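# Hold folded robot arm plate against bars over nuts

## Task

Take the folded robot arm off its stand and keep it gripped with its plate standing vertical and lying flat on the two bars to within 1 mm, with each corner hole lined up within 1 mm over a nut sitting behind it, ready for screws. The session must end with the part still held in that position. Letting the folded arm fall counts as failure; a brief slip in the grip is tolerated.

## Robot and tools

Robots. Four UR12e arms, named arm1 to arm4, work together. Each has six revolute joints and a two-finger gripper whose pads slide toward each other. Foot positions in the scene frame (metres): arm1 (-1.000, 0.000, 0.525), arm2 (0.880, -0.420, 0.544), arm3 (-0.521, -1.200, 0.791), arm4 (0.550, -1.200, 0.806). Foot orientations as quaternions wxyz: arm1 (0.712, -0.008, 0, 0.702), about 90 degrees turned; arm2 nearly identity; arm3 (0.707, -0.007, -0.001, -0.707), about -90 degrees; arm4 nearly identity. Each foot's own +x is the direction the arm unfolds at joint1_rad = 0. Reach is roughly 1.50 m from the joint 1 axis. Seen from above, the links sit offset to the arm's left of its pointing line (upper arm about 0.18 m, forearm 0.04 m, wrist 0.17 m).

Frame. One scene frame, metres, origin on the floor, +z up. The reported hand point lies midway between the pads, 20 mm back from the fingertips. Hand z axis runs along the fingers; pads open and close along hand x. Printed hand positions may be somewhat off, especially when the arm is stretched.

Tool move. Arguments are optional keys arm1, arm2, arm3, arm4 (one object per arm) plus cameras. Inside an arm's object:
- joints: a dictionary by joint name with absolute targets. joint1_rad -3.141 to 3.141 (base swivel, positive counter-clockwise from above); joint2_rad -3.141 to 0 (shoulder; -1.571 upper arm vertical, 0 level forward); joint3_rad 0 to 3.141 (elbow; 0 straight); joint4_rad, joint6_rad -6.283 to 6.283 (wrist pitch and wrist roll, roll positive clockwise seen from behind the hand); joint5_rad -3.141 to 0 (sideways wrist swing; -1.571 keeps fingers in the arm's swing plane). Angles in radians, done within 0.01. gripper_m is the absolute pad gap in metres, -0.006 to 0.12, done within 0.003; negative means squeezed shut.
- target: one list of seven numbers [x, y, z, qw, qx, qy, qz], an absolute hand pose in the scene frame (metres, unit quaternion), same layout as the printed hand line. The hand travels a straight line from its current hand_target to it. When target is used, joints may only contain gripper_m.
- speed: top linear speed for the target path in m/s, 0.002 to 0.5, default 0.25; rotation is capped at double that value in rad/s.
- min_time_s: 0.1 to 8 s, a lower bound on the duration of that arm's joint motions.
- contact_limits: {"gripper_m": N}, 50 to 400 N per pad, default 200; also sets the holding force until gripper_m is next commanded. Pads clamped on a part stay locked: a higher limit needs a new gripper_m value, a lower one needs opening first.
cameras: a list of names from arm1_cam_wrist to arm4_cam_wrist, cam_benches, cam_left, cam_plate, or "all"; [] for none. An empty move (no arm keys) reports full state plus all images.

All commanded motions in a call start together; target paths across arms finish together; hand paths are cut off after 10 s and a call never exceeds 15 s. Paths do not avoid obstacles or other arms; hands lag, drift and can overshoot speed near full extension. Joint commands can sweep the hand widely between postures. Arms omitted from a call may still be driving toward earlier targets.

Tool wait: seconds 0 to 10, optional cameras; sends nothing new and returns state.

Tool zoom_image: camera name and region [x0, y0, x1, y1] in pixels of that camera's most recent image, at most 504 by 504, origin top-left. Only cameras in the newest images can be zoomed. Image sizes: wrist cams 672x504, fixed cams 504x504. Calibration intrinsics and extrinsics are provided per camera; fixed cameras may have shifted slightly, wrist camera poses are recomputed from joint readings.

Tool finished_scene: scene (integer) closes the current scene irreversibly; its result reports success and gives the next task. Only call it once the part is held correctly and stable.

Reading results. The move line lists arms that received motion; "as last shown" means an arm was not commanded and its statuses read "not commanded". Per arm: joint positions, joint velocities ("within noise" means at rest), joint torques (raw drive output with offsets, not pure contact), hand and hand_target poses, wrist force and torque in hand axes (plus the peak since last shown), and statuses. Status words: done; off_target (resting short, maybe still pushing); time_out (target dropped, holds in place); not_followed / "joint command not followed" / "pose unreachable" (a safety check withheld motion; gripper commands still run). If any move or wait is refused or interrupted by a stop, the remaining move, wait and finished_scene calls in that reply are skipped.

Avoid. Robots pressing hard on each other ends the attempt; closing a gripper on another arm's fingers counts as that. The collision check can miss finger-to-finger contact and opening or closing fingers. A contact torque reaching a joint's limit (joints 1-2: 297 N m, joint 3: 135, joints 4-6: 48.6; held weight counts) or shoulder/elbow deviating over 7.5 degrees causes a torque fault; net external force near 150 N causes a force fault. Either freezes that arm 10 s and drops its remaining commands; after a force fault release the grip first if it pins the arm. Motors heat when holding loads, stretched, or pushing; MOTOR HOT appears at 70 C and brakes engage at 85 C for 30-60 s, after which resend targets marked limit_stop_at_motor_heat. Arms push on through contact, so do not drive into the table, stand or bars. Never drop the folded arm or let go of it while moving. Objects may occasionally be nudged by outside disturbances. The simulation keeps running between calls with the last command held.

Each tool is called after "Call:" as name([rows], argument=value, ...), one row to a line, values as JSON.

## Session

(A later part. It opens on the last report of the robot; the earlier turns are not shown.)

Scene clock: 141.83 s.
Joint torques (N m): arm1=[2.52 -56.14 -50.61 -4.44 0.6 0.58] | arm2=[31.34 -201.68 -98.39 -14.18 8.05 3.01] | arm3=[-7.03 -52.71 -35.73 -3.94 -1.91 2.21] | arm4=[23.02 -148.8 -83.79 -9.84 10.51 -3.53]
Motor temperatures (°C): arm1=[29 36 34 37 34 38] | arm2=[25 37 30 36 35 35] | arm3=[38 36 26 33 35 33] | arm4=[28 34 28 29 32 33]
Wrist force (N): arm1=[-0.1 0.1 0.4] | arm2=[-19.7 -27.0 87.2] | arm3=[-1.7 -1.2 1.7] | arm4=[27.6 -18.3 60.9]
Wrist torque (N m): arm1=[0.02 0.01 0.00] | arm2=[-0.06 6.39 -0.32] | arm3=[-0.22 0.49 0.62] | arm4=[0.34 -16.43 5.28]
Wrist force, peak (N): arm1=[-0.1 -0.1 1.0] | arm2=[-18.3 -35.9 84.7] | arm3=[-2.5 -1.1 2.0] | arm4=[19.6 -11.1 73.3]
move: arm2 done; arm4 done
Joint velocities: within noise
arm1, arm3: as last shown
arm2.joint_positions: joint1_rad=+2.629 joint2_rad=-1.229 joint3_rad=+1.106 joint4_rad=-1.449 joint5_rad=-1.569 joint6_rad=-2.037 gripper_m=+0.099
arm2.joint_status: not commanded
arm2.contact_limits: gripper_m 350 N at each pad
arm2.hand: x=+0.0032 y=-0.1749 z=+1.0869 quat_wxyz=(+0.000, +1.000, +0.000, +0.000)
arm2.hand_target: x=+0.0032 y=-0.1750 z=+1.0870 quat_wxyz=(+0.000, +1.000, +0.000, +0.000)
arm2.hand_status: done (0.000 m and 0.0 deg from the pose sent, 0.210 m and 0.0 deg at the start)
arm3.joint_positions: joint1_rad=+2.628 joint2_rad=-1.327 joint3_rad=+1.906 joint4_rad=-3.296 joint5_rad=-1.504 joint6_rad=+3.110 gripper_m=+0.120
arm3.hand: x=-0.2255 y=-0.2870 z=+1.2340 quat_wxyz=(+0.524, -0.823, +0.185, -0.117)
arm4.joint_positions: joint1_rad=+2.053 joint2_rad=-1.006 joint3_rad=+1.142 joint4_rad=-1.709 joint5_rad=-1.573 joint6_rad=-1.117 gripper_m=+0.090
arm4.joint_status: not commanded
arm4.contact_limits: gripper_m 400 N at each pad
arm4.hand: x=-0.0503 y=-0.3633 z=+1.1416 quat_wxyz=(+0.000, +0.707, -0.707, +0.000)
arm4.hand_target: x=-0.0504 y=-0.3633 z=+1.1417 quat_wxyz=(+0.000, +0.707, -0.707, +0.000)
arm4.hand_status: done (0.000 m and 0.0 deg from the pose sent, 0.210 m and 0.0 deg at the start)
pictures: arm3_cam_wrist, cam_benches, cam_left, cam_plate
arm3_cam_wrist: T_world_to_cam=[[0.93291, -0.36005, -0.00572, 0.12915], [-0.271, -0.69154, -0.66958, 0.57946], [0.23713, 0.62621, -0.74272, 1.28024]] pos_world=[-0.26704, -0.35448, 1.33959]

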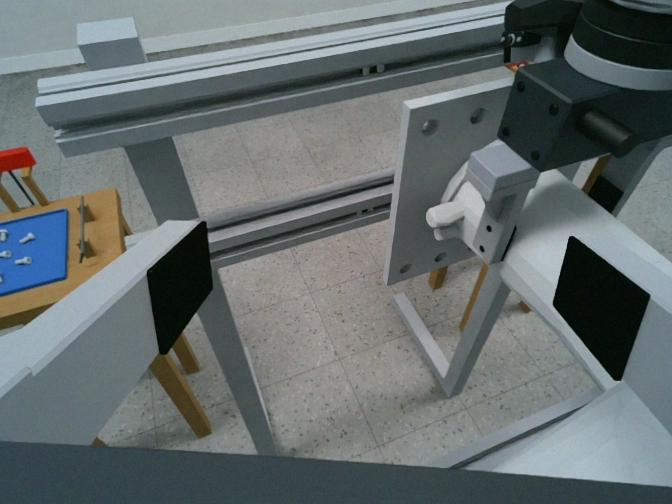

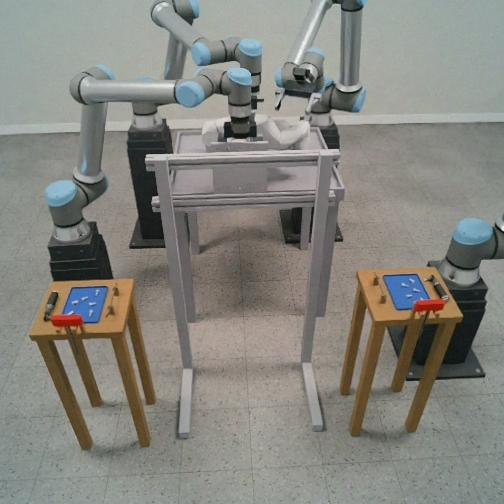

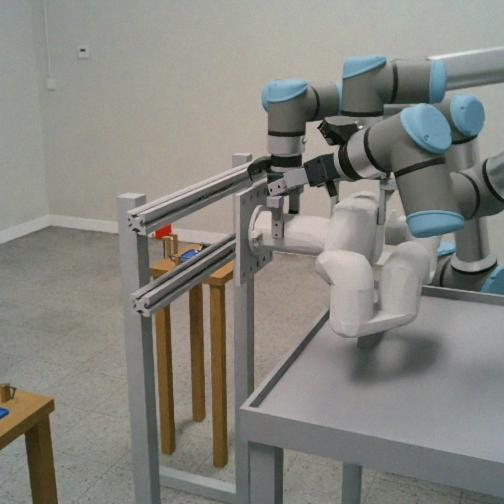

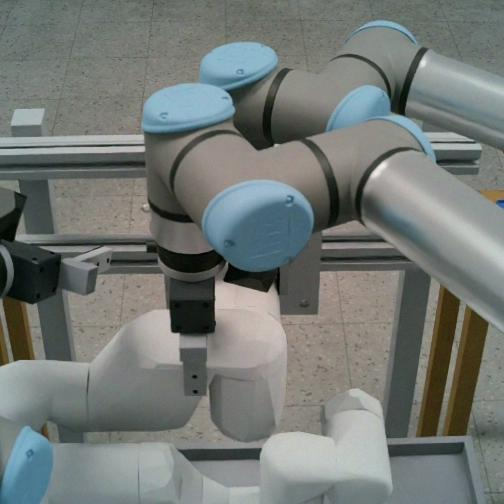

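Call:
move(arm2={"target": [-0.005, -0.1247, 1.094, 0, 1, 0, 0], "speed": 0.05}, arm4={"target": [-0.0582, -0.3136, 1.1487, 0, 0.7071, -0.7071, 0], "speed": 0.05}, cameras=["arm3_cam_wrist", "arm2_cam_wrist"])

Call:
zoom_image(camera="arm3_cam_wrist", region=[330, 40, 490, 160])

Call:
zoom_image(camera="arm3_cam_wrist", region=[330, 160, 490, 280])

Scene clock: 147.77 s.
Joint torques (N m): arm1=[-3.48 -56.5 -50.36 -4.29 0.52 0.59] | arm2=[21.75 -200.52 -98.41 -20.56 4.59 3.56] | arm3=[-9.59 -54.23 -35.1 -3.79 -1.44 2.06] | arm4=[25.17 -166.91 -78.27 -5.74 11.32 -1.71]
Motor temperatures (°C): arm1=[29 36 34 37 34 38] | arm2=[25 37 30 36 35 35] | arm3=[38 36 26 33 35 33] | arm4=[28 34 28 29 32 33]
Wrist force (N): arm1=[-0.6 0.1 0.2] | arm2=[-10.8 -14.0 84.5] | arm3=[-1.9 -1.2 1.4] | arm4=[14.0 -9.5 64.2]
Wrist torque (N m): arm1=[0.01 0.10 0.01] | arm2=[-0.24 5.66 -1.14] | arm3=[-0.23 0.52 0.63] | arm4=[0.47 -16.81 3.85]
Wrist force, peak (N): arm1=[0.0 -0.4 0.9] | arm2=[-22.4 -28.2 88.5] | arm3=[-2.3 -1.5 1.9] | arm4=[39.0 -28.1 61.4]
move: arm2 done; arm4 done
Joint velocities: within noise
arm1, arm3: as last shown
arm2.joint_positions: joint1_rad=+2.584 joint2_rad=-1.185 joint3_rad=+1.032 joint4_rad=-1.420 joint5_rad=-1.569 joint6_rad=-2.082 gripper_m=+0.099
arm2.joint_status: not commanded
arm2.contact_limits: gripper_m 350 N at each pad
arm2.hand: x=-0.0050 y=-0.1246 z=+1.0939 quat_wxyz=(+0.000, +1.000, +0.000, +0.000)
arm2.hand_target: x=-0.0050 y=-0.1247 z=+1.0940 quat_wxyz=(+0.000, +1.000, +0.000, +0.000)
arm2.hand_status: done (0.000 m and 0.0 deg from the pose sent, 0.051 m and 0.0 deg at the start)
arm4.joint_positions: joint1_rad=+2.039 joint2_rad=-0.922 joint3_rad=+0.995 joint4_rad=-1.645 joint5_rad=-1.573 joint6_rad=-1.131 gripper_m=+0.090
arm4.joint_status: not commanded
arm4.contact_limits: gripper_m 400 N at each pad
arm4.hand: x=-0.0581 y=-0.3135 z=+1.1486 quat_wxyz=(+0.000, +0.707, -0.707, +0.000)
arm4.hand_target: x=-0.0582 y=-0.3136 z=+1.1487 quat_wxyz=(+0.000, +0.707, -0.707, +0.000)
arm4.hand_status: done (0.000 m and 0.0 deg from the pose sent, 0.051 m and 0.0 deg at the start)
pictures: arm2_cam_wrist, arm3_cam_wrist
arm2_cam_wrist: T_world_to_cam=[[0.99875, -0.03545, -0.03516, 0.05267], [-0.02086, -0.93611, 0.35109, -0.48448], [-0.04535, -0.34991, -0.93568, 1.109]] pos_world=[-0.01242, -0.06361, 1.20962]
arm3_cam_wrist: T_world_to_cam=[[0.93291, -0.36005, -0.00572, 0.12915], [-0.271, -0.69154, -0.66958, 0.57946], [0.23713, 0.62621, -0.74272, 1.28024]] pos_world=[-0.26704, -0.35448, 1.33959]

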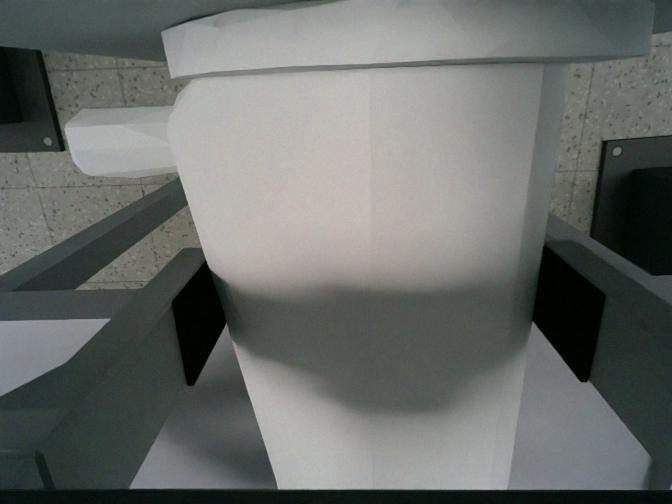

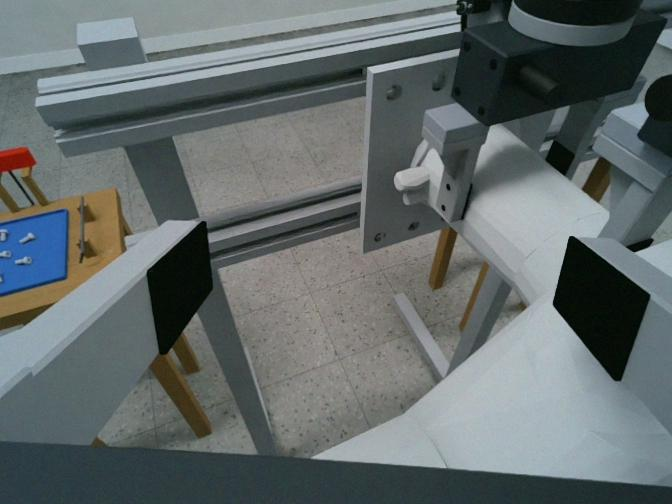

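Scaled by 3.150 from the camera's image (finer frame: 960x720).

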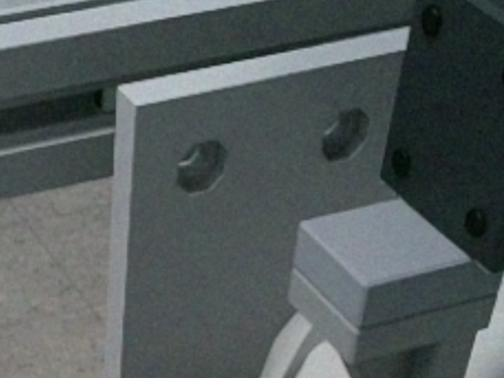

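Scaled by 3.150 from the camera's image (finer frame: 960x720).

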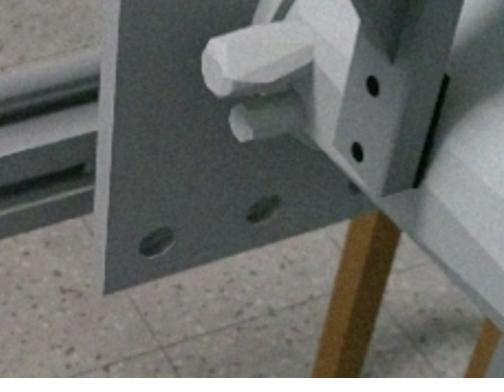

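Call:
move(arm2={"target": [-0.0012, -0.0945, 1.093, 0, 1, 0, 0], "speed": 0.04}, arm4={"target": [-0.0540, -0.2838, 1.1477, 0, 0.7071, -0.7071, 0], "speed": 0.04}, cameras=["arm3_cam_wrist", "cam_left", "cam_benches"])

Call:
zoom_image(camera="arm3_cam_wrist", region=[340, 30, 460, 120])

Call:
zoom_image(camera="arm3_cam_wrist", region=[320, 170, 440, 260])

Call:
zoom_image(camera="cam_left", region=[180, 120, 330, 320])

Call:
zoom_image(camera="cam_benches", region=[180, 120, 310, 220])

Scene clock: 152.07 s.
Joint torques (N m): arm1=[0.32 -58.62 -49.56 -4.1 1 0.36] | arm2=[14.28 -195.87 -98.5 -17.13 4.75 4.24] | arm3=[-9.28 -53.2 -35.49 -3.63 -1.91 2.16] | arm4=[22.17 -171.02 -70.31 -2.29 9.52 -0.47]
Motor temperatures (°C): arm1=[29 36 34 37 34 38] | arm2=[25 37 30 36 35 35] | arm3=[38 36 26 33 35 33] | arm4=[28 34 28 29 32 33]
Wrist force (N): arm1=[-0.1 0.3 0.3] | arm2=[-4.3 -4.2 82.4] | arm3=[-1.8 -1.3 1.5] | arm4=[3.6 -3.4 66.5]
Wrist torque (N m): arm1=[0.05 0.01 0.01] | arm2=[-0.36 5.10 -1.79] | arm3=[-0.24 0.51 0.62] | arm4=[0.42 -17.02 2.68]
Wrist force, peak (N): arm1=[0.0 -0.5 1.0] | arm2=[-23.8 -12.2 84.4] | arm3=[-2.1 -1.4 2.2] | arm4=[24.5 -19.1 62.5]
move: arm2 done; arm4 done
Joint velocities: within noise
arm1.joint_positions: joint1_rad=+0.000 joint2_rad=-1.570 joint3_rad=+1.570 joint4_rad=-1.570 joint5_rad=-1.571 joint6_rad=+0.000 gripper_m=+0.120
arm1.joint_status: not commanded
arm1.hand: x=-1.1695 y=+0.7000 z=+1.0242 quat_wxyz=(-0.005, -0.007, -1.000, +0.006)
arm1.hand_target: x=-1.1695 y=+0.7000 z=+1.0242 quat_wxyz=(-0.005, -0.007, -1.000, +0.006)
arm1.hand_status: not commanded
arm2.joint_positions: joint1_rad=+2.553 joint2_rad=-1.173 joint3_rad=+1.017 joint4_rad=-1.417 joint5_rad=-1.569 joint6_rad=-2.112 gripper_m=+0.099
arm2.joint_status: not commanded
arm2.contact_limits: gripper_m 350 N at each pad
arm2.hand: x=-0.0012 y=-0.0944 z=+1.0929 quat_wxyz=(+0.000, +1.000, +0.000, +0.000)
arm2.hand_target: x=-0.0012 y=-0.0945 z=+1.0930 quat_wxyz=(+0.000, +1.000, +0.000, +0.000)
arm2.hand_status: done (0.000 m and 0.0 deg from the pose sent, 0.030 m and 0.0 deg at the start)
arm3: as last shown
arm4.joint_positions: joint1_rad=+2.024 joint2_rad=-0.877 joint3_rad=+0.921 joint4_rad=-1.616 joint5_rad=-1.573 joint6_rad=-1.146 gripper_m=+0.090
arm4.joint_status: not commanded
arm4.contact_limits: gripper_m 400 N at each pad
arm4.hand: x=-0.0539 y=-0.2837 z=+1.1476 quat_wxyz=(+0.000, +0.707, -0.707, +0.000)
arm4.hand_target: x=-0.0540 y=-0.2838 z=+1.1477 quat_wxyz=(+0.000, +0.707, -0.707, +0.000)
arm4.hand_status: done (0.000 m and 0.0 deg from the pose sent, 0.030 m and 0.0 deg at the start)
pictures: arm3_cam_wrist, cam_benches, cam_left
arm3_cam_wrist: T_world_to_cam=[[0.93291, -0.36005, -0.00572, 0.12915], [-0.271, -0.69154, -0.66958, 0.57946], [0.23713, 0.62621, -0.74272, 1.28024]] pos_world=[-0.26704, -0.35448, 1.33959]

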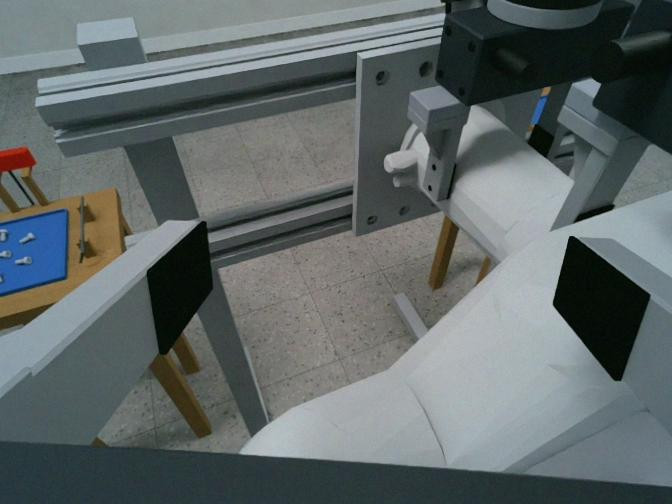

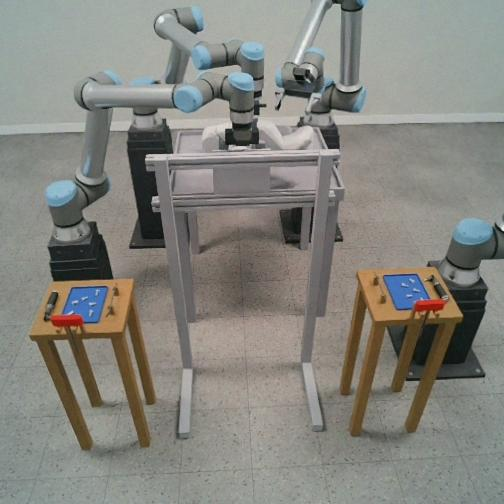

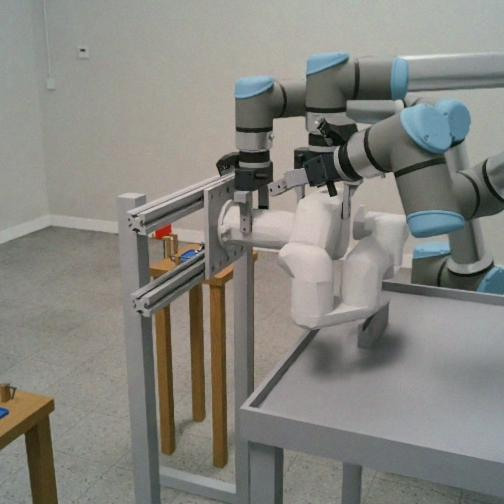

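Scaled by 4.200 from the camera's image (finer frame: 960x720).

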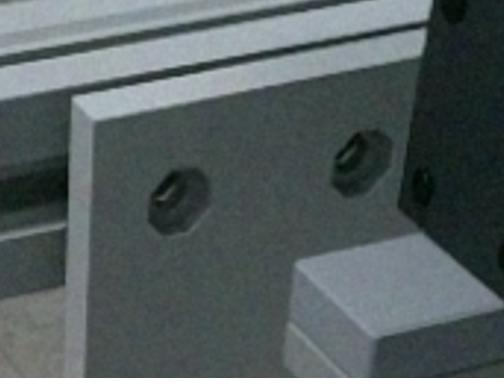

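Scaled by 4.200 from the camera's image (finer frame: 960x720).

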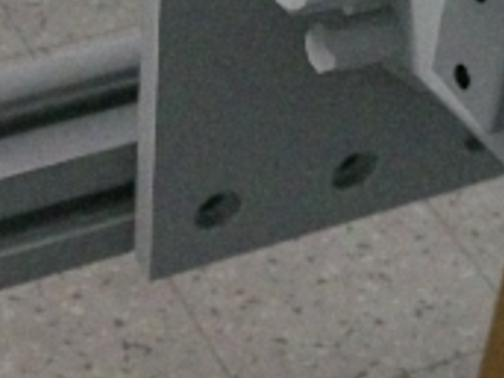

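Scaled by 2.520 from the camera's image (finer frame: 720x720).

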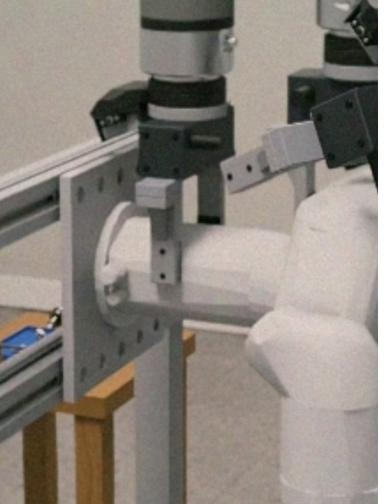

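Scaled by 3.877 from the camera's image (finer frame: 720x720).

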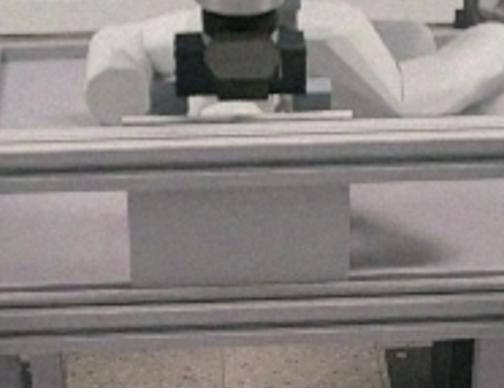

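Call:
zoom_image(camera="arm3_cam_wrist", region=[367, 63, 399, 91])

Call:
zoom_image(camera="arm3_cam_wrist", region=[356, 206, 388, 234])

Scaled by 15.750 from the camera's image (finer frame: 960x720).

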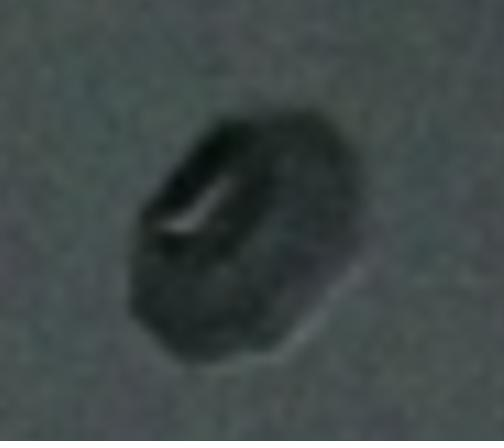

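Scaled by 15.750 from the camera's image (finer frame: 960x720).

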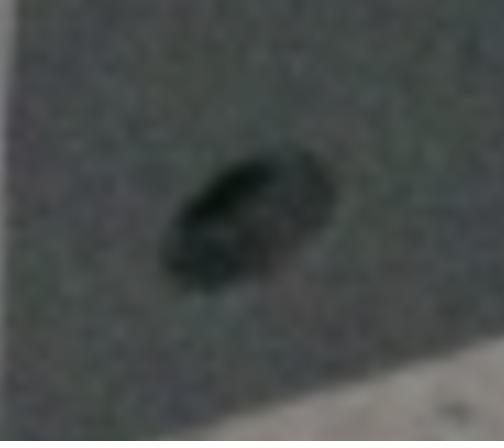

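Call:
move(arm2={"target": [-0.0022, -0.0930, 1.093, 0, 1, 0, 0], "speed": 0.01}, arm4={"target": [-0.0550, -0.2823, 1.1477, 0, 0.7071, -0.7071, 0], "speed": 0.01})

Call:
move(arm2={"target": [-0.0022, -0.0915, 1.093, 0, 1, 0, 0], "speed": 0.005}, arm4={"target": [-0.0550, -0.2808, 1.1477, 0, 0.7071, -0.7071, 0], "speed": 0.005}, cameras=["arm3_cam_wrist", "cam_left", "cam_benches"])

Call:
zoom_image(camera="arm3_cam_wrist", region=[340, 30, 460, 120])

Call:
zoom_image(camera="arm3_cam_wrist", region=[320, 170, 440, 260])

Call:
zoom_image(camera="cam_left", region=[190, 160, 260, 300])

Scene clock: 159.17 s.
Joint torques (N m): arm1=[-1.97 -57.05 -50.1 -4.6 0.54 0.91] | arm2=[-16.97 -178.87 -101.89 -14.41 4.26 -0.46] | arm3=[-9.24 -53.45 -35.14 -3.56 -2.06 1.91] | arm4=[22.93 -154.1 -73.71 1.33 7 -1.39]
Motor temperatures (°C): arm1=[29 36 34 37 34 37] | arm2=[25 37 30 36 35 35] | arm3=[38 36 26 33 35 33] | arm4=[28 34 28 29 32 33]
Wrist force (N): arm1=[-0.1 0.2 0.7] | arm2=[-7.2 -7.5 83.1] | arm3=[-1.7 -1.3 1.5] | arm4=[7.0 -5.7 66.0]
Wrist torque (N m): arm1=[0.02 0.01 0.01] | arm2=[-0.34 5.33 -1.41] | arm3=[-0.22 0.49 0.62] | arm4=[0.47 -16.83 3.00]
Wrist force, peak (N): arm1=[0.2 0.3 0.8] | arm2=[-6.8 -8.7 83.5] | arm3=[-1.9 -1.5 2.1] | arm4=[4.3 -6.5 67.5]
move: arm2 done; arm4 done
Joint velocities: within noise
arm1, arm3: as last shown
arm2.joint_positions: joint1_rad=+2.553 joint2_rad=-1.170 joint3_rad=+1.013 joint4_rad=-1.415 joint5_rad=-1.569 joint6_rad=-2.113 gripper_m=+0.099
arm2.joint_status: not commanded
arm2.contact_limits: gripper_m 350 N at each pad
arm2.hand: x=-0.0022 y=-0.0930 z=+1.0930 quat_wxyz=(+0.000, +1.000, +0.000, +0.000)
arm2.hand_target: x=-0.0022 y=-0.0930 z=+1.0930 quat_wxyz=(+0.000, +1.000, +0.000, +0.000)
arm2.hand_status: done (0.000 m and 0.0 deg from the pose sent, 0.002 m and 0.0 deg at the start)
arm4.joint_positions: joint1_rad=+2.024 joint2_rad=-0.873 joint3_rad=+0.915 joint4_rad=-1.614 joint5_rad=-1.573 joint6_rad=-1.146 gripper_m=+0.090
arm4.joint_status: not commanded
arm4.contact_limits: gripper_m 400 N at each pad
arm4.hand: x=-0.0550 y=-0.2823 z=+1.1477 quat_wxyz=(+0.000, +0.707, -0.707, +0.000)
arm4.hand_target: x=-0.0550 y=-0.2823 z=+1.1477 quat_wxyz=(+0.000, +0.707, -0.707, +0.000)
arm4.hand_status: done (0.000 m and 0.0 deg from the pose sent, 0.002 m and 0.0 deg at the start)
pictures: none

Scene clock: 160.13 s.
Joint torques (N m): arm1=[-0.53 -57.54 -50.63 -4.44 0.86 0.55] | arm2=[-10.25 -173.32 -108.58 -14.03 4.04 0] | arm3=[-9.17 -55.11 -35.56 -3.7 -1.7 1.88] | arm4=[-11.45 -153.17 -75.87 1.39 9.44 -4.51]
Motor temperatures (°C): arm1=[29 36 34 37 34 37] | arm2=[25 37 30 36 35 35] | arm3=[38 36 26 33 35 33] | arm4=[28 34 28 29 32 33]
Wrist force (N): arm1=[0.2 -0.3 -0.1] | arm2=[-8.7 -6.2 82.8] | arm3=[-1.8 -1.3 1.6] | arm4=[5.9 -7.4 65.8]
Wrist torque (N m): arm1=[-0.06 -0.04 0.01] | arm2=[-0.37 5.43 -1.25] | arm3=[-0.23 0.51 0.62] | arm4=[0.42 -16.91 3.17]
Wrist force, peak (N): arm1=[0.6 0.2 0.4] | arm2=[-10.6 -4.9 83.4] | arm3=[-2.1 -1.7 1.8] | arm4=[4.4 -10.7 66.9]
move: arm2 done; arm4 done
Joint velocities: within noise
arm1, arm3: as last shown
arm2.joint_positions: joint1_rad=+2.551 joint2_rad=-1.169 joint3_rad=+1.012 joint4_rad=-1.415 joint5_rad=-1.569 joint6_rad=-2.115 gripper_m=+0.099
arm2.joint_status: not commanded
arm2.contact_limits: gripper_m 350 N at each pad
arm2.hand: x=-0.0022 y=-0.0915 z=+1.0930 quat_wxyz=(+0.000, +1.000, +0.000, +0.000)
arm2.hand_target: x=-0.0022 y=-0.0915 z=+1.0930 quat_wxyz=(+0.000, +1.000, +0.000, +0.000)
arm2.hand_status: done (0.000 m and 0.0 deg from the pose sent, 0.001 m and 0.0 deg at the start)
arm4.joint_positions: joint1_rad=+2.024 joint2_rad=-0.871 joint3_rad=+0.910 joint4_rad=-1.612 joint5_rad=-1.573 joint6_rad=-1.146 gripper_m=+0.090
arm4.joint_status: not commanded
arm4.contact_limits: gripper_m 400 N at each pad
arm4.hand: x=-0.0550 y=-0.2808 z=+1.1477 quat_wxyz=(+0.000, +0.707, -0.707, +0.000)
arm4.hand_target: x=-0.0550 y=-0.2808 z=+1.1477 quat_wxyz=(+0.000, +0.707, -0.707, +0.000)
arm4.hand_status: done (0.000 m and 0.0 deg from the pose sent, 0.001 m and 0.0 deg at the start)
pictures: arm3_cam_wrist, cam_benches, cam_left
arm3_cam_wrist: T_world_to_cam=[[0.93291, -0.36005, -0.00572, 0.12915], [-0.271, -0.69154, -0.66958, 0.57946], [0.23713, 0.62621, -0.74272, 1.28024]] pos_world=[-0.26704, -0.35448, 1.33959]

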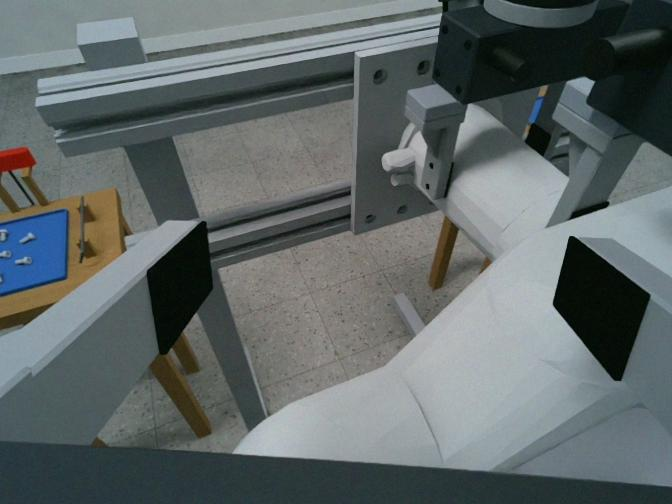

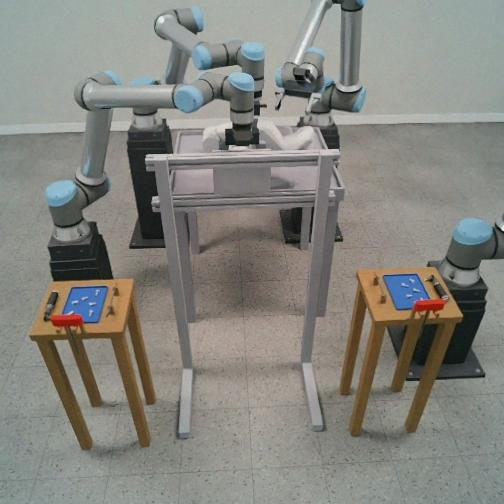

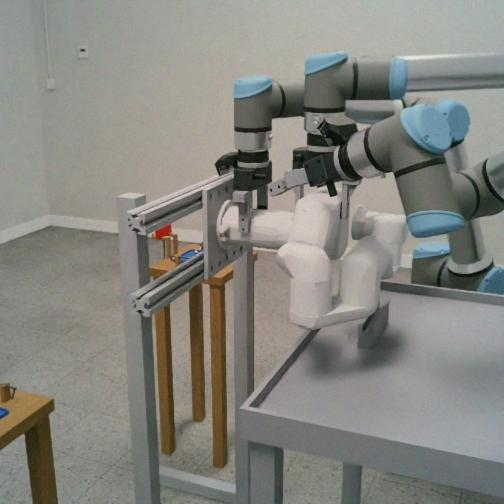

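Scaled by 4.200 from the camera's image (finer frame: 960x720).

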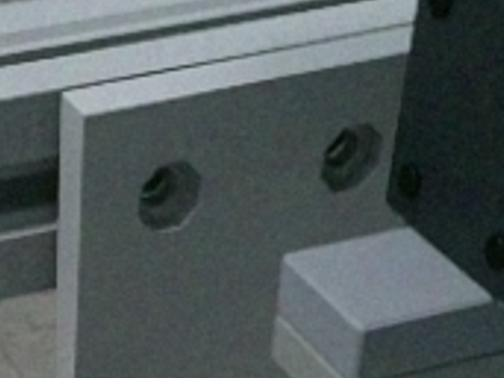

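Scaled by 4.200 from the camera's image (finer frame: 960x720).

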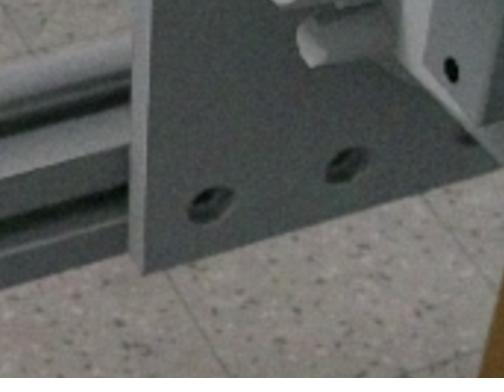

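Scaled by 3.600 from the camera's image (finer frame: 720x720).

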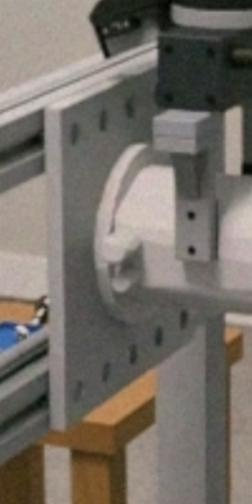

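Call:
move(arm2={"target": [-0.0022, -0.0905, 1.093, 0, 1, 0, 0], "speed": 0.005}, arm4={"target": [-0.0550, -0.2798, 1.1477, 0, 0.7071, -0.7071, 0], "speed": 0.005})

Call:
move(arm2={"target": [-0.0022, -0.0895, 1.093, 0, 1, 0, 0], "speed": 0.005}, arm4={"target": [-0.0550, -0.2788, 1.1477, 0, 0.7071, -0.7071, 0], "speed": 0.005})

Scene clock: 162.37 s.
Joint torques (N m): arm1=[-2.29 -57.82 -49.34 -3.85 1.16 0.59] | arm2=[-16.38 -171.7 -110.59 -13.34 3.53 -0.52] | arm3=[-10.05 -53.96 -36.07 -3.81 -1.84 1.72] | arm4=[-5.79 -145.82 -80.35 2.19 10.42 -5.1]
Motor temperatures (°C): arm1=[29 36 34 37 34 37] | arm2=[25 37 30 36 35 35] | arm3=[37 36 26 33 35 33] | arm4=[28 34 28 29 32 33]
Wrist force (N): arm1=[0.1 0.0 0.8] | arm2=[-7.9 -7.6 82.9] | arm3=[-1.7 -1.3 1.4] | arm4=[7.5 -7.1 66.0]
Wrist torque (N m): arm1=[-0.01 -0.03 0.01] | arm2=[-0.32 5.34 -1.26] | arm3=[-0.23 0.49 0.62] | arm4=[0.39 -16.87 3.16]
Wrist force, peak (N): arm1=[-0.5 -0.6 0.8] | arm2=[-8.2 -7.5 83.4] | arm3=[-1.9 -1.5 2.1] | arm4=[9.5 -6.7 66.7]
move: arm2 done; arm4 done
Joint velocities: within noise
arm1, arm3: as last shown
arm2.joint_positions: joint1_rad=+2.550 joint2_rad=-1.168 joint3_rad=+1.011 joint4_rad=-1.415 joint5_rad=-1.569 joint6_rad=-2.116 gripper_m=+0.099
arm2.joint_status: not commanded
arm2.contact_limits: gripper_m 350 N at each pad
arm2.hand: x=-0.0022 y=-0.0905 z=+1.0930 quat_wxyz=(+0.000, +1.000, +0.000, +0.000)
arm2.hand_target: x=-0.0022 y=-0.0905 z=+1.0930 quat_wxyz=(+0.000, +1.000, +0.000, +0.000)
arm2.hand_status: done (0.000 m and 0.0 deg from the pose sent, 0.001 m and 0.0 deg at the start)
arm4.joint_positions: joint1_rad=+2.023 joint2_rad=-0.869 joint3_rad=+0.908 joint4_rad=-1.611 joint5_rad=-1.573 joint6_rad=-1.147 gripper_m=+0.090
arm4.joint_status: not commanded
arm4.contact_limits: gripper_m 400 N at each pad
arm4.hand: x=-0.0550 y=-0.2798 z=+1.1477 quat_wxyz=(+0.000, +0.707, -0.707, +0.000)
arm4.hand_target: x=-0.0550 y=-0.2798 z=+1.1477 quat_wxyz=(+0.000, +0.707, -0.707, +0.000)
arm4.hand_status: done (0.000 m and 0.0 deg from the pose sent, 0.001 m and 0.0 deg at the start)
pictures: none

Scene clock: 163.33 s.
Joint torques (N m): arm1=[1.51 -54.57 -51.14 -4.65 0.47 0.76] | arm2=[-12.23 -172.63 -110.08 -13.54 4.03 -0.42] | arm3=[-9.62 -50.95 -34.89 -3.94 -2.24 1.99] | arm4=[-9.23 -149.76 -80.96 1.91 10.65 -4.53]
Motor temperatures (°C): arm1=[29 36 34 37 34 37] | arm2=[25 37 30 36 35 35] | arm3=[37 36 26 33 35 33] | arm4=[28 34 28 29 32 33]
Wrist force (N): arm1=[0.2 0.2 0.6] | arm2=[-8.3 -7.1 83.0] | arm3=[-2.1 -1.2 2.2] | arm4=[6.8 -7.4 65.5]
Wrist torque (N m): arm1=[0.04 -0.04 0.01] | arm2=[-0.37 5.40 -1.26] | arm3=[-0.21 0.56 0.62] | arm4=[0.38 -16.94 3.18]
Wrist force, peak (N): arm1=[0.0 -0.1 0.7] | arm2=[-8.5 -6.9 83.6] | arm3=[-2.1 -1.2 2.2] | arm4=[6.9 -7.5 65.9]
move: arm2 done; arm4 done
Joint velocities: within noise
arm1, arm3: as last shown
arm2.joint_positions: joint1_rad=+2.549 joint2_rad=-1.168 joint3_rad=+1.010 joint4_rad=-1.414 joint5_rad=-1.569 joint6_rad=-2.116 gripper_m=+0.099
arm2.joint_status: not commanded
arm2.contact_limits: gripper_m 350 N at each pad
arm2.hand: x=-0.0022 y=-0.0895 z=+1.0930 quat_wxyz=(+0.000, +1.000, +0.000, +0.000)
arm2.hand_target: x=-0.0022 y=-0.0895 z=+1.0930 quat_wxyz=(+0.000, +1.000, +0.000, +0.000)
arm2.hand_status: done (0.000 m and 0.0 deg from the pose sent, 0.001 m and 0.0 deg at the start)
arm4.joint_positions: joint1_rad=+2.023 joint2_rad=-0.867 joint3_rad=+0.905 joint4_rad=-1.610 joint5_rad=-1.573 joint6_rad=-1.147 gripper_m=+0.090
arm4.joint_status: not commanded
arm4.contact_limits: gripper_m 400 N at each pad
arm4.hand: x=-0.0550 y=-0.2788 z=+1.1477 quat_wxyz=(+0.000, +0.707, -0.707, +0.000)
arm4.hand_target: x=-0.0550 y=-0.2788 z=+1.1477 quat_wxyz=(+0.000, +0.707, -0.707, +0.000)
arm4.hand_status: done (0.000 m and 0.0 deg from the pose sent, 0.001 m and 0.0 deg at the start)
pictures: none

Meanwhile, check view, and continue.

Call:
move(arm2={"target": [-0.0022, -0.088, 1.093, 0, 1, 0, 0], "speed": 0.005}, arm4={"target": [-0.0550, -0.2773, 1.1477, 0, 0.7071, -0.7071, 0], "speed": 0.005})

Call:
move(arm2={"target": [-0.0022, -0.087, 1.093, 0, 1, 0, 0], "speed": 0.005}, arm4={"target": [-0.0550, -0.2763, 1.1477, 0, 0.7071, -0.7071, 0], "speed": 0.005}, cameras=["arm3_cam_wrist"])

Call:
zoom_image(camera="arm3_cam_wrist", region=[340, 30, 460, 120])

Call:
zoom_image(camera="arm3_cam_wrist", region=[320, 170, 440, 260])

Scene clock: 165.70 s.
Joint torques (N m): arm1=[1.91 -59.69 -49.48 -3.61 0.93 0.13] | arm2=[-49.16 -169.54 -114.55 -21.69 -6.25 0.25] | arm3=[-8.56 -53.27 -35.79 -3.74 -1.78 1.9] | arm4=[-20.6 -116.89 -77.2 -13.85 8.55 -3.02]
Motor temperatures (°C): arm1=[29 36 34 37 34 37] | arm2=[25 37 30 36 35 35] | arm3=[37 36 26 33 35 33] | arm4=[28 34 28 29 32 33]
Wrist force (N): arm1=[-0.3 -0.2 0.7] | arm2=[-15.3 22.6 83.6] | arm3=[-1.7 -1.1 1.8] | arm4=[40.0 -20.8 44.0]
Wrist torque (N m): arm1=[-0.04 0.06 0.01] | arm2=[-1.01 6.34 -1.73] | arm3=[-0.19 0.50 0.62] | arm4=[0.35 -12.92 2.30]
Wrist force, peak (N): arm1=[-0.4 0.3 0.9] | arm2=[-15.3 22.6 83.6] | arm3=[-2.2 -1.3 2.2] | arm4=[8.0 -7.6 66.8]
move: arm2 done; arm4 done
Joint velocities: within noise
arm1: as last shown
arm2.joint_positions: joint1_rad=+2.548 joint2_rad=-1.166 joint3_rad=+1.008 joint4_rad=-1.414 joint5_rad=-1.569 joint6_rad=-2.118 gripper_m=+0.099
arm2.joint_status: not commanded
arm2.contact_limits: gripper_m 350 N at each pad
arm2.hand: x=-0.0022 y=-0.0881 z=+1.0930 quat_wxyz=(+0.000, +1.000, +0.000, +0.000)
arm2.hand_target: x=-0.0022 y=-0.0880 z=+1.0930 quat_wxyz=(+0.000, +1.000, +0.000, +0.000)
arm2.hand_status: done (0.000 m and 0.0 deg from the pose sent, 0.001 m and 0.0 deg at the start)
arm3.joint_positions: joint1_rad=+2.628 joint2_rad=-1.327 joint3_rad=+1.906 joint4_rad=-3.296 joint5_rad=-1.504 joint6_rad=+3.110 gripper_m=+0.120
arm3.joint_status: not commanded
arm3.hand: x=-0.2255 y=-0.2870 z=+1.2340 quat_wxyz=(+0.524, -0.823, +0.185, -0.117)
arm3.hand_target: x=-0.2255 y=-0.2870 z=+1.2340 quat_wxyz=(+0.524, -0.823, +0.185, -0.117)
arm3.hand_status: not commanded
arm4.joint_positions: joint1_rad=+2.022 joint2_rad=-0.865 joint3_rad=+0.900 joint4_rad=-1.608 joint5_rad=-1.573 joint6_rad=-1.148 gripper_m=+0.090
arm4.joint_status: not commanded
arm4.contact_limits: gripper_m 400 N at each pad
arm4.hand: x=-0.0550 y=-0.2773 z=+1.1478 quat_wxyz=(+0.000, +0.707, -0.707, +0.000)
arm4.hand_target: x=-0.0550 y=-0.2773 z=+1.1477 quat_wxyz=(+0.000, +0.707, -0.707, +0.000)
arm4.hand_status: done (0.000 m and 0.0 deg from the pose sent, 0.001 m and 0.0 deg at the start)
pictures: none

Scene clock: 166.67 s.
Joint torques (N m): arm1=[0.55 -59.57 -49.75 -4.06 0.77 0.81] | arm2=[-82.57 -168.9 -119.32 -23.97 -14.95 -0.48] | arm3=[-7.67 -53.1 -35.82 -3.34 -1.9 1.79] | arm4=[-31.92 -90.37 -78.59 -22.72 3.72 -3.4]
Motor temperatures (°C): arm1=[29 36 34 37 34 37] | arm2=[25 37 30 36 35 35] | arm3=[37 36 26 33 35 33] | arm4=[28 34 28 29 32 33]
Wrist force (N): arm1=[0.3 0.0 0.3] | arm2=[-21.7 54.7 84.6] | arm3=[-2.1 -1.2 1.4] | arm4=[74.2 -30.1 20.3]
Wrist torque (N m): arm1=[-0.01 -0.06 0.01] | arm2=[-1.78 7.61 -1.44] | arm3=[-0.20 0.55 0.63] | arm4=[0.42 -8.95 1.78]
Wrist force, peak (N): arm1=[0.3 0.2 0.9] | arm2=[-21.8 54.6 84.9] | arm3=[-2.1 -1.3 2.2] | arm4=[73.8 -30.7 21.2]
move: arm2 done; arm4 done
Joint velocities: within noise
arm1, arm3: as last shown
arm2.joint_positions: joint1_rad=+2.547 joint2_rad=-1.166 joint3_rad=+1.007 joint4_rad=-1.414 joint5_rad=-1.569 joint6_rad=-2.119 gripper_m=+0.099
arm2.joint_status: not commanded
arm2.contact_limits: gripper_m 350 N at each pad
arm2.hand: x=-0.0022 y=-0.0871 z=+1.0930 quat_wxyz=(+0.000, +1.000, +0.000, +0.000)
arm2.hand_target: x=-0.0022 y=-0.0870 z=+1.0930 quat_wxyz=(+0.000, +1.000, +0.000, +0.000)
arm2.hand_status: done (0.000 m and 0.0 deg from the pose sent, 0.001 m and 0.0 deg at the start)
arm4.joint_positions: joint1_rad=+2.022 joint2_rad=-0.863 joint3_rad=+0.897 joint4_rad=-1.606 joint5_rad=-1.573 joint6_rad=-1.148 gripper_m=+0.090
arm4.joint_status: not commanded
arm4.contact_limits: gripper_m 400 N at each pad
arm4.hand: x=-0.0550 y=-0.2763 z=+1.1478 quat_wxyz=(+0.000, +0.707, -0.707, +0.000)
arm4.hand_target: x=-0.0550 y=-0.2763 z=+1.1477 quat_wxyz=(+0.000, +0.707, -0.707, +0.000)
arm4.hand_status: done (0.000 m and 0.0 deg from the pose sent, 0.001 m and 0.0 deg at the start)
arm3_cam_wrist: T_world_to_cam=[[0.93291, -0.36005, -0.00572, 0.12915], [-0.271, -0.69154, -0.66958, 0.57946], [0.23713, 0.62621, -0.74272, 1.28024]] pos_world=[-0.26704, -0.35448, 1.33959]

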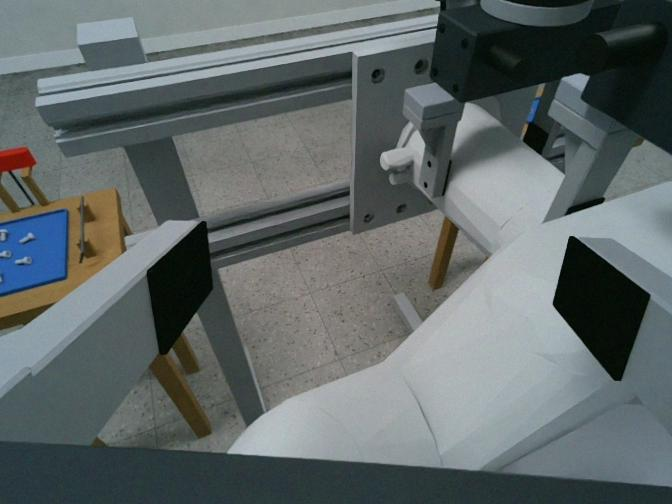

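Scaled by 4.200 from the camera's image (finer frame: 960x720).

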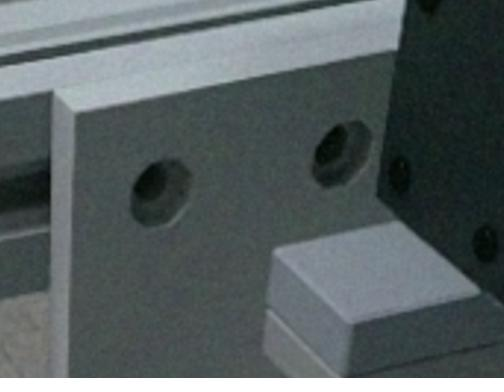

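Scaled by 4.200 from the camera's image (finer frame: 960x720).

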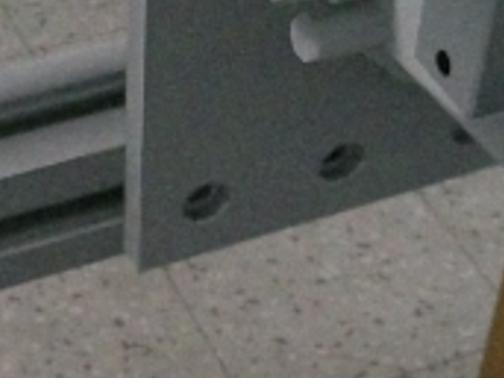

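Call:
zoom_image(camera="arm3_cam_wrist", region=[364, 62, 396, 90])

Call:
zoom_image(camera="arm3_cam_wrist", region=[353, 204, 385, 232])

Call:
zoom_image(camera="arm3_cam_wrist", region=[404, 54, 436, 82])

Call:
zoom_image(camera="arm3_cam_wrist", region=[30, 60, 370, 260])

Scaled by 15.750 from the camera's image (finer frame: 960x720).

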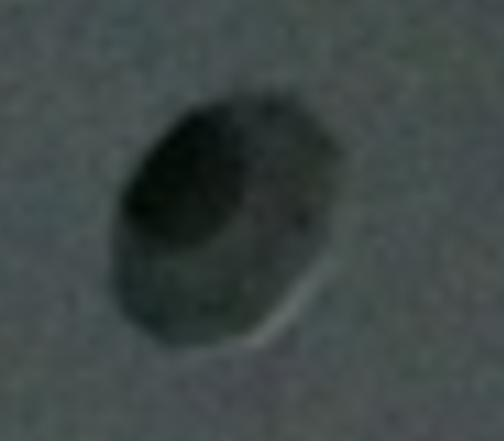

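Scaled by 15.750 from the camera's image (finer frame: 960x720).

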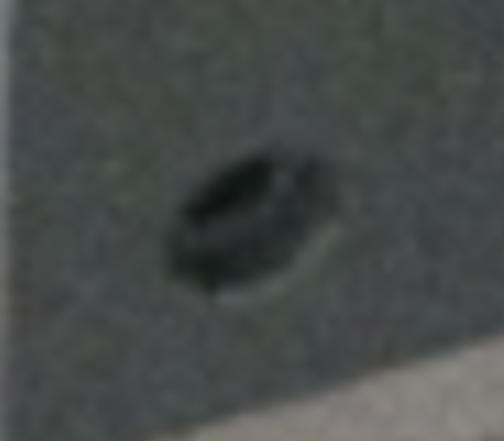

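Scaled by 15.750 from the camera's image (finer frame: 960x720).

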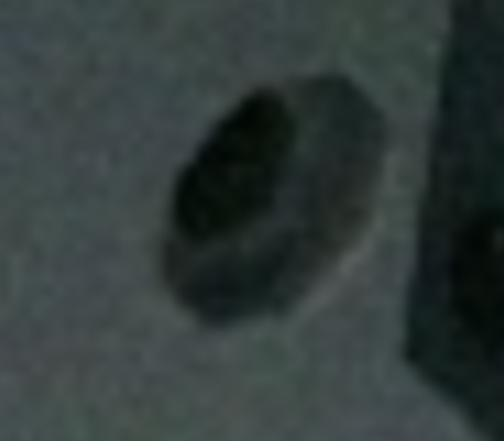

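Scaled by 1.482 from the camera's image (finer frame: 960x720).

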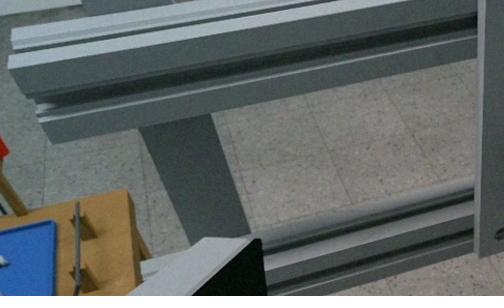

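Call:
zoom_image(camera="arm3_cam_wrist", region=[25, 70, 125, 165])

Call:
zoom_image(camera="arm3_cam_wrist", region=[335, 40, 375, 70])

Scaled by 5.040 from the camera's image (finer frame: 960x720).

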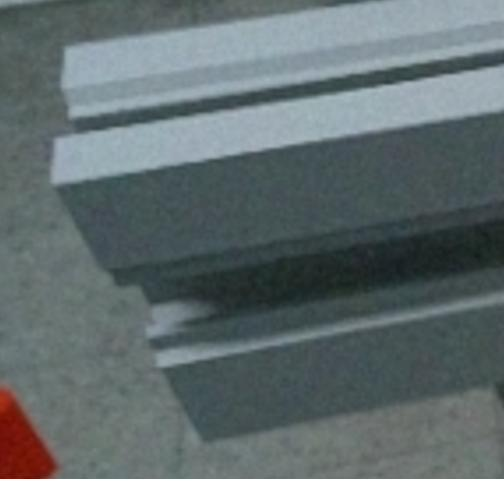

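Scaled by 12.600 from the camera's image (finer frame: 960x720).

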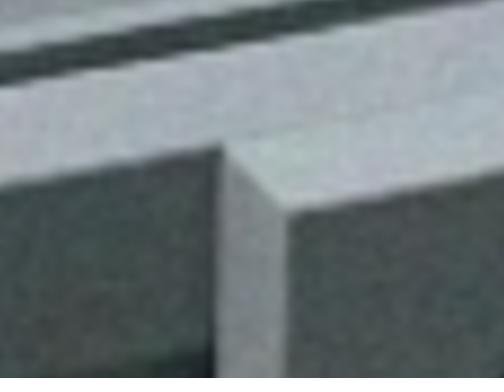

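Call:
move(arm2={"target": [-0.0022, -0.0900, 1.093, 0, 1, 0, 0], "speed": 0.01}, arm4={"target": [-0.0550, -0.2793, 1.1477, 0, 0.7071, -0.7071, 0], "speed": 0.01})

Call:
move(arm2={"target": [0.0000, -0.0900, 1.0918, 0, 1, 0, 0], "speed": 0.01}, arm4={"target": [-0.0528, -0.2793, 1.1465, 0, 0.7071, -0.7071, 0], "speed": 0.01}, cameras=["arm3_cam_wrist"])

Call:
zoom_image(camera="arm3_cam_wrist", region=[364, 62, 396, 90])

Call:
zoom_image(camera="arm3_cam_wrist", region=[353, 204, 385, 232])

Scene clock: 182.33 s.
Joint torques (N m): arm1=[0.8 -56.83 -51.07 -4 0.84 0.79] | arm2=[13.77 -179.23 -99.47 -18.41 4.97 0.65] | arm3=[-9.96 -53.93 -36.14 -3.67 -1.85 1.59] | arm4=[25.17 -170.54 -84.99 4.01 11.01 -4.24]
Motor temperatures (°C): arm1=[29 36 34 37 34 37] | arm2=[25 37 30 36 35 35] | arm3=[37 36 26 33 35 33] | arm4=[28 34 28 29 32 33]
Wrist force (N): arm1=[0.0 0.2 0.3] | arm2=[-7.2 -5.5 85.7] | arm3=[-2.1 -1.5 1.8] | arm4=[5.2 -6.3 63.0]
Wrist torque (N m): arm1=[0.02 0.01 0.01] | arm2=[-0.38 5.46 -1.62] | arm3=[-0.26 0.56 0.62] | arm4=[0.37 -17.51 2.88]
Wrist force, peak (N): arm1=[-0.1 0.3 1.0] | arm2=[-23.8 56.9 88.8] | arm3=[-2.1 -1.6 2.0] | arm4=[76.1 -30.8 17.3]
move: arm2 done; arm4 done
Joint velocities: within noise
arm1, arm3: as last shown
arm2.joint_positions: joint1_rad=+2.550 joint2_rad=-1.168 joint3_rad=+1.010 joint4_rad=-1.415 joint5_rad=-1.569 joint6_rad=-2.116 gripper_m=+0.099
arm2.joint_status: not commanded
arm2.contact_limits: gripper_m 350 N at each pad
arm2.hand: x=-0.0022 y=-0.0900 z=+1.0931 quat_wxyz=(+0.000, +1.000, +0.000, +0.000)
arm2.hand_target: x=-0.0022 y=-0.0900 z=+1.0930 quat_wxyz=(+0.000, +1.000, +0.000, +0.000)
arm2.hand_status: done (0.000 m and 0.0 deg from the pose sent, 0.003 m and 0.0 deg at the start)
arm4.joint_positions: joint1_rad=+2.023 joint2_rad=-0.868 joint3_rad=+0.906 joint4_rad=-1.610 joint5_rad=-1.573 joint6_rad=-1.147 gripper_m=+0.090
arm4.joint_status: not commanded
arm4.contact_limits: gripper_m 400 N at each pad
arm4.hand: x=-0.0550 y=-0.2793 z=+1.1476 quat_wxyz=(+0.000, +0.707, -0.707, +0.000)
arm4.hand_target: x=-0.0550 y=-0.2793 z=+1.1477 quat_wxyz=(+0.000, +0.707, -0.707, +0.000)
arm4.hand_status: done (0.000 m and 0.0 deg from the pose sent, 0.003 m and 0.0 deg at the start)
pictures: none

Scene clock: 183.30 s.
Joint torques (N m): arm1=[1.25 -56.41 -50.3 -4.53 0.77 0.24] | arm2=[-16.13 -179.5 -112.34 -19.16 0 0.24] | arm3=[-9.38 -52.88 -35.69 -3.6 -1.97 1.4] | arm4=[-8.48 -162.42 -85.54 -0.39 11.23 -2.98]
Motor temperatures (°C): arm1=[29 36 34 37 34 37] | arm2=[25 37 30 36 35 35] | arm3=[37 36 26 33 35 33] | arm4=[28 34 28 29 32 33]
Wrist force (N): arm1=[0.1 0.0 -0.1] | arm2=[-8.0 -7.7 83.5] | arm3=[-1.9 -1.0 1.7] | arm4=[7.1 -7.0 65.0]
Wrist torque (N m): arm1=[-0.01 -0.02 0.01] | arm2=[-0.36 5.44 -1.33] | arm3=[-0.17 0.52 0.62] | arm4=[0.36 -16.92 3.17]
Wrist force, peak (N): arm1=[-0.1 -0.8 0.5] | arm2=[-7.1 -5.6 85.2] | arm3=[-2.1 -1.0 2.2] | arm4=[2.8 -9.4 66.9]
move: arm2 done; arm4 done
Joint velocities: within noise
arm1.joint_positions: joint1_rad=+0.000 joint2_rad=-1.570 joint3_rad=+1.570 joint4_rad=-1.570 joint5_rad=-1.571 joint6_rad=+0.000 gripper_m=+0.120
arm1.joint_status: not commanded
arm1.hand: x=-1.1695 y=+0.7000 z=+1.0242 quat_wxyz=(-0.005, -0.007, -1.000, +0.006)
arm1.hand_target: x=-1.1695 y=+0.7000 z=+1.0242 quat_wxyz=(-0.005, -0.007, -1.000, +0.006)
arm1.hand_status: not commanded
arm2.joint_positions: joint1_rad=+2.549 joint2_rad=-1.172 joint3_rad=+1.019 joint4_rad=-1.419 joint5_rad=-1.569 joint6_rad=-2.117 gripper_m=+0.099
arm2.joint_status: not commanded
arm2.contact_limits: gripper_m 350 N at each pad
arm2.hand: x=+0.0000 y=-0.0900 z=+1.0918 quat_wxyz=(+0.000, +1.000, +0.000, +0.000)
arm2.hand_target: x=+0.0000 y=-0.0900 z=+1.0918 quat_wxyz=(+0.000, +1.000, +0.000, +0.000)
arm2.hand_status: done (0.000 m and 0.0 deg from the pose sent, 0.003 m and 0.0 deg at the start)
arm3: as last shown
arm4.joint_positions: joint1_rad=+2.021 joint2_rad=-0.871 joint3_rad=+0.912 joint4_rad=-1.614 joint5_rad=-1.573 joint6_rad=-1.149 gripper_m=+0.090
arm4.joint_status: not commanded
arm4.contact_limits: gripper_m 400 N at each pad
arm4.hand: x=-0.0528 y=-0.2793 z=+1.1465 quat_wxyz=(+0.000, +0.707, -0.707, +0.000)
arm4.hand_target: x=-0.0528 y=-0.2793 z=+1.1465 quat_wxyz=(+0.000, +0.707, -0.707, +0.000)
arm4.hand_status: done (0.000 m and 0.0 deg from the pose sent, 0.002 m and 0.0 deg at the start)
arm3_cam_wrist: T_world_to_cam=[[0.93291, -0.36005, -0.00572, 0.12915], [-0.271, -0.69154, -0.66958, 0.57946], [0.23713, 0.62621, -0.74272, 1.28024]] pos_world=[-0.26704, -0.35448, 1.33959]

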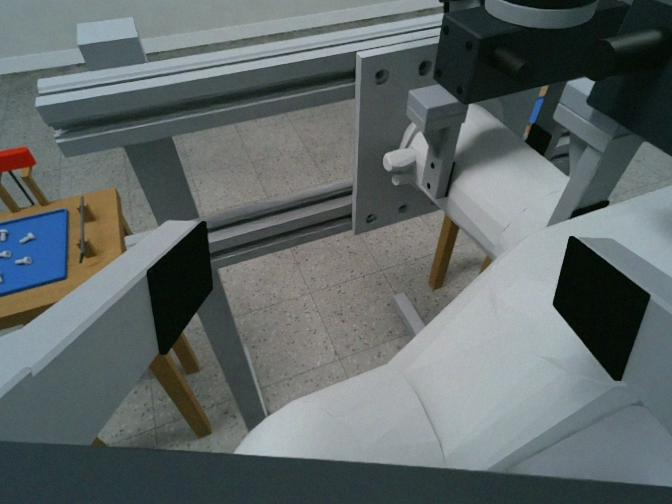

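Scaled by 15.750 from the camera's image (finer frame: 960x720).

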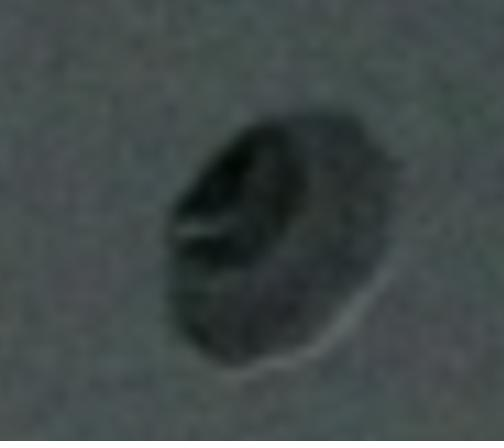

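Scaled by 15.750 from the camera's image (finer frame: 960x720).

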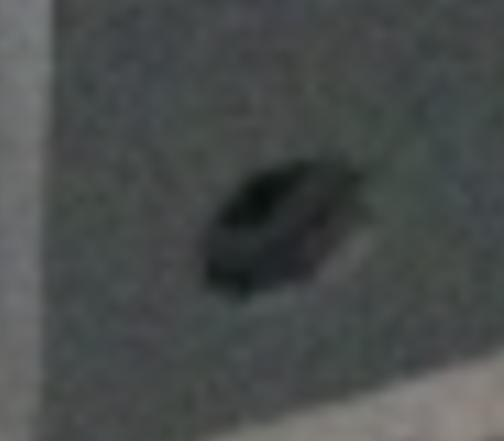

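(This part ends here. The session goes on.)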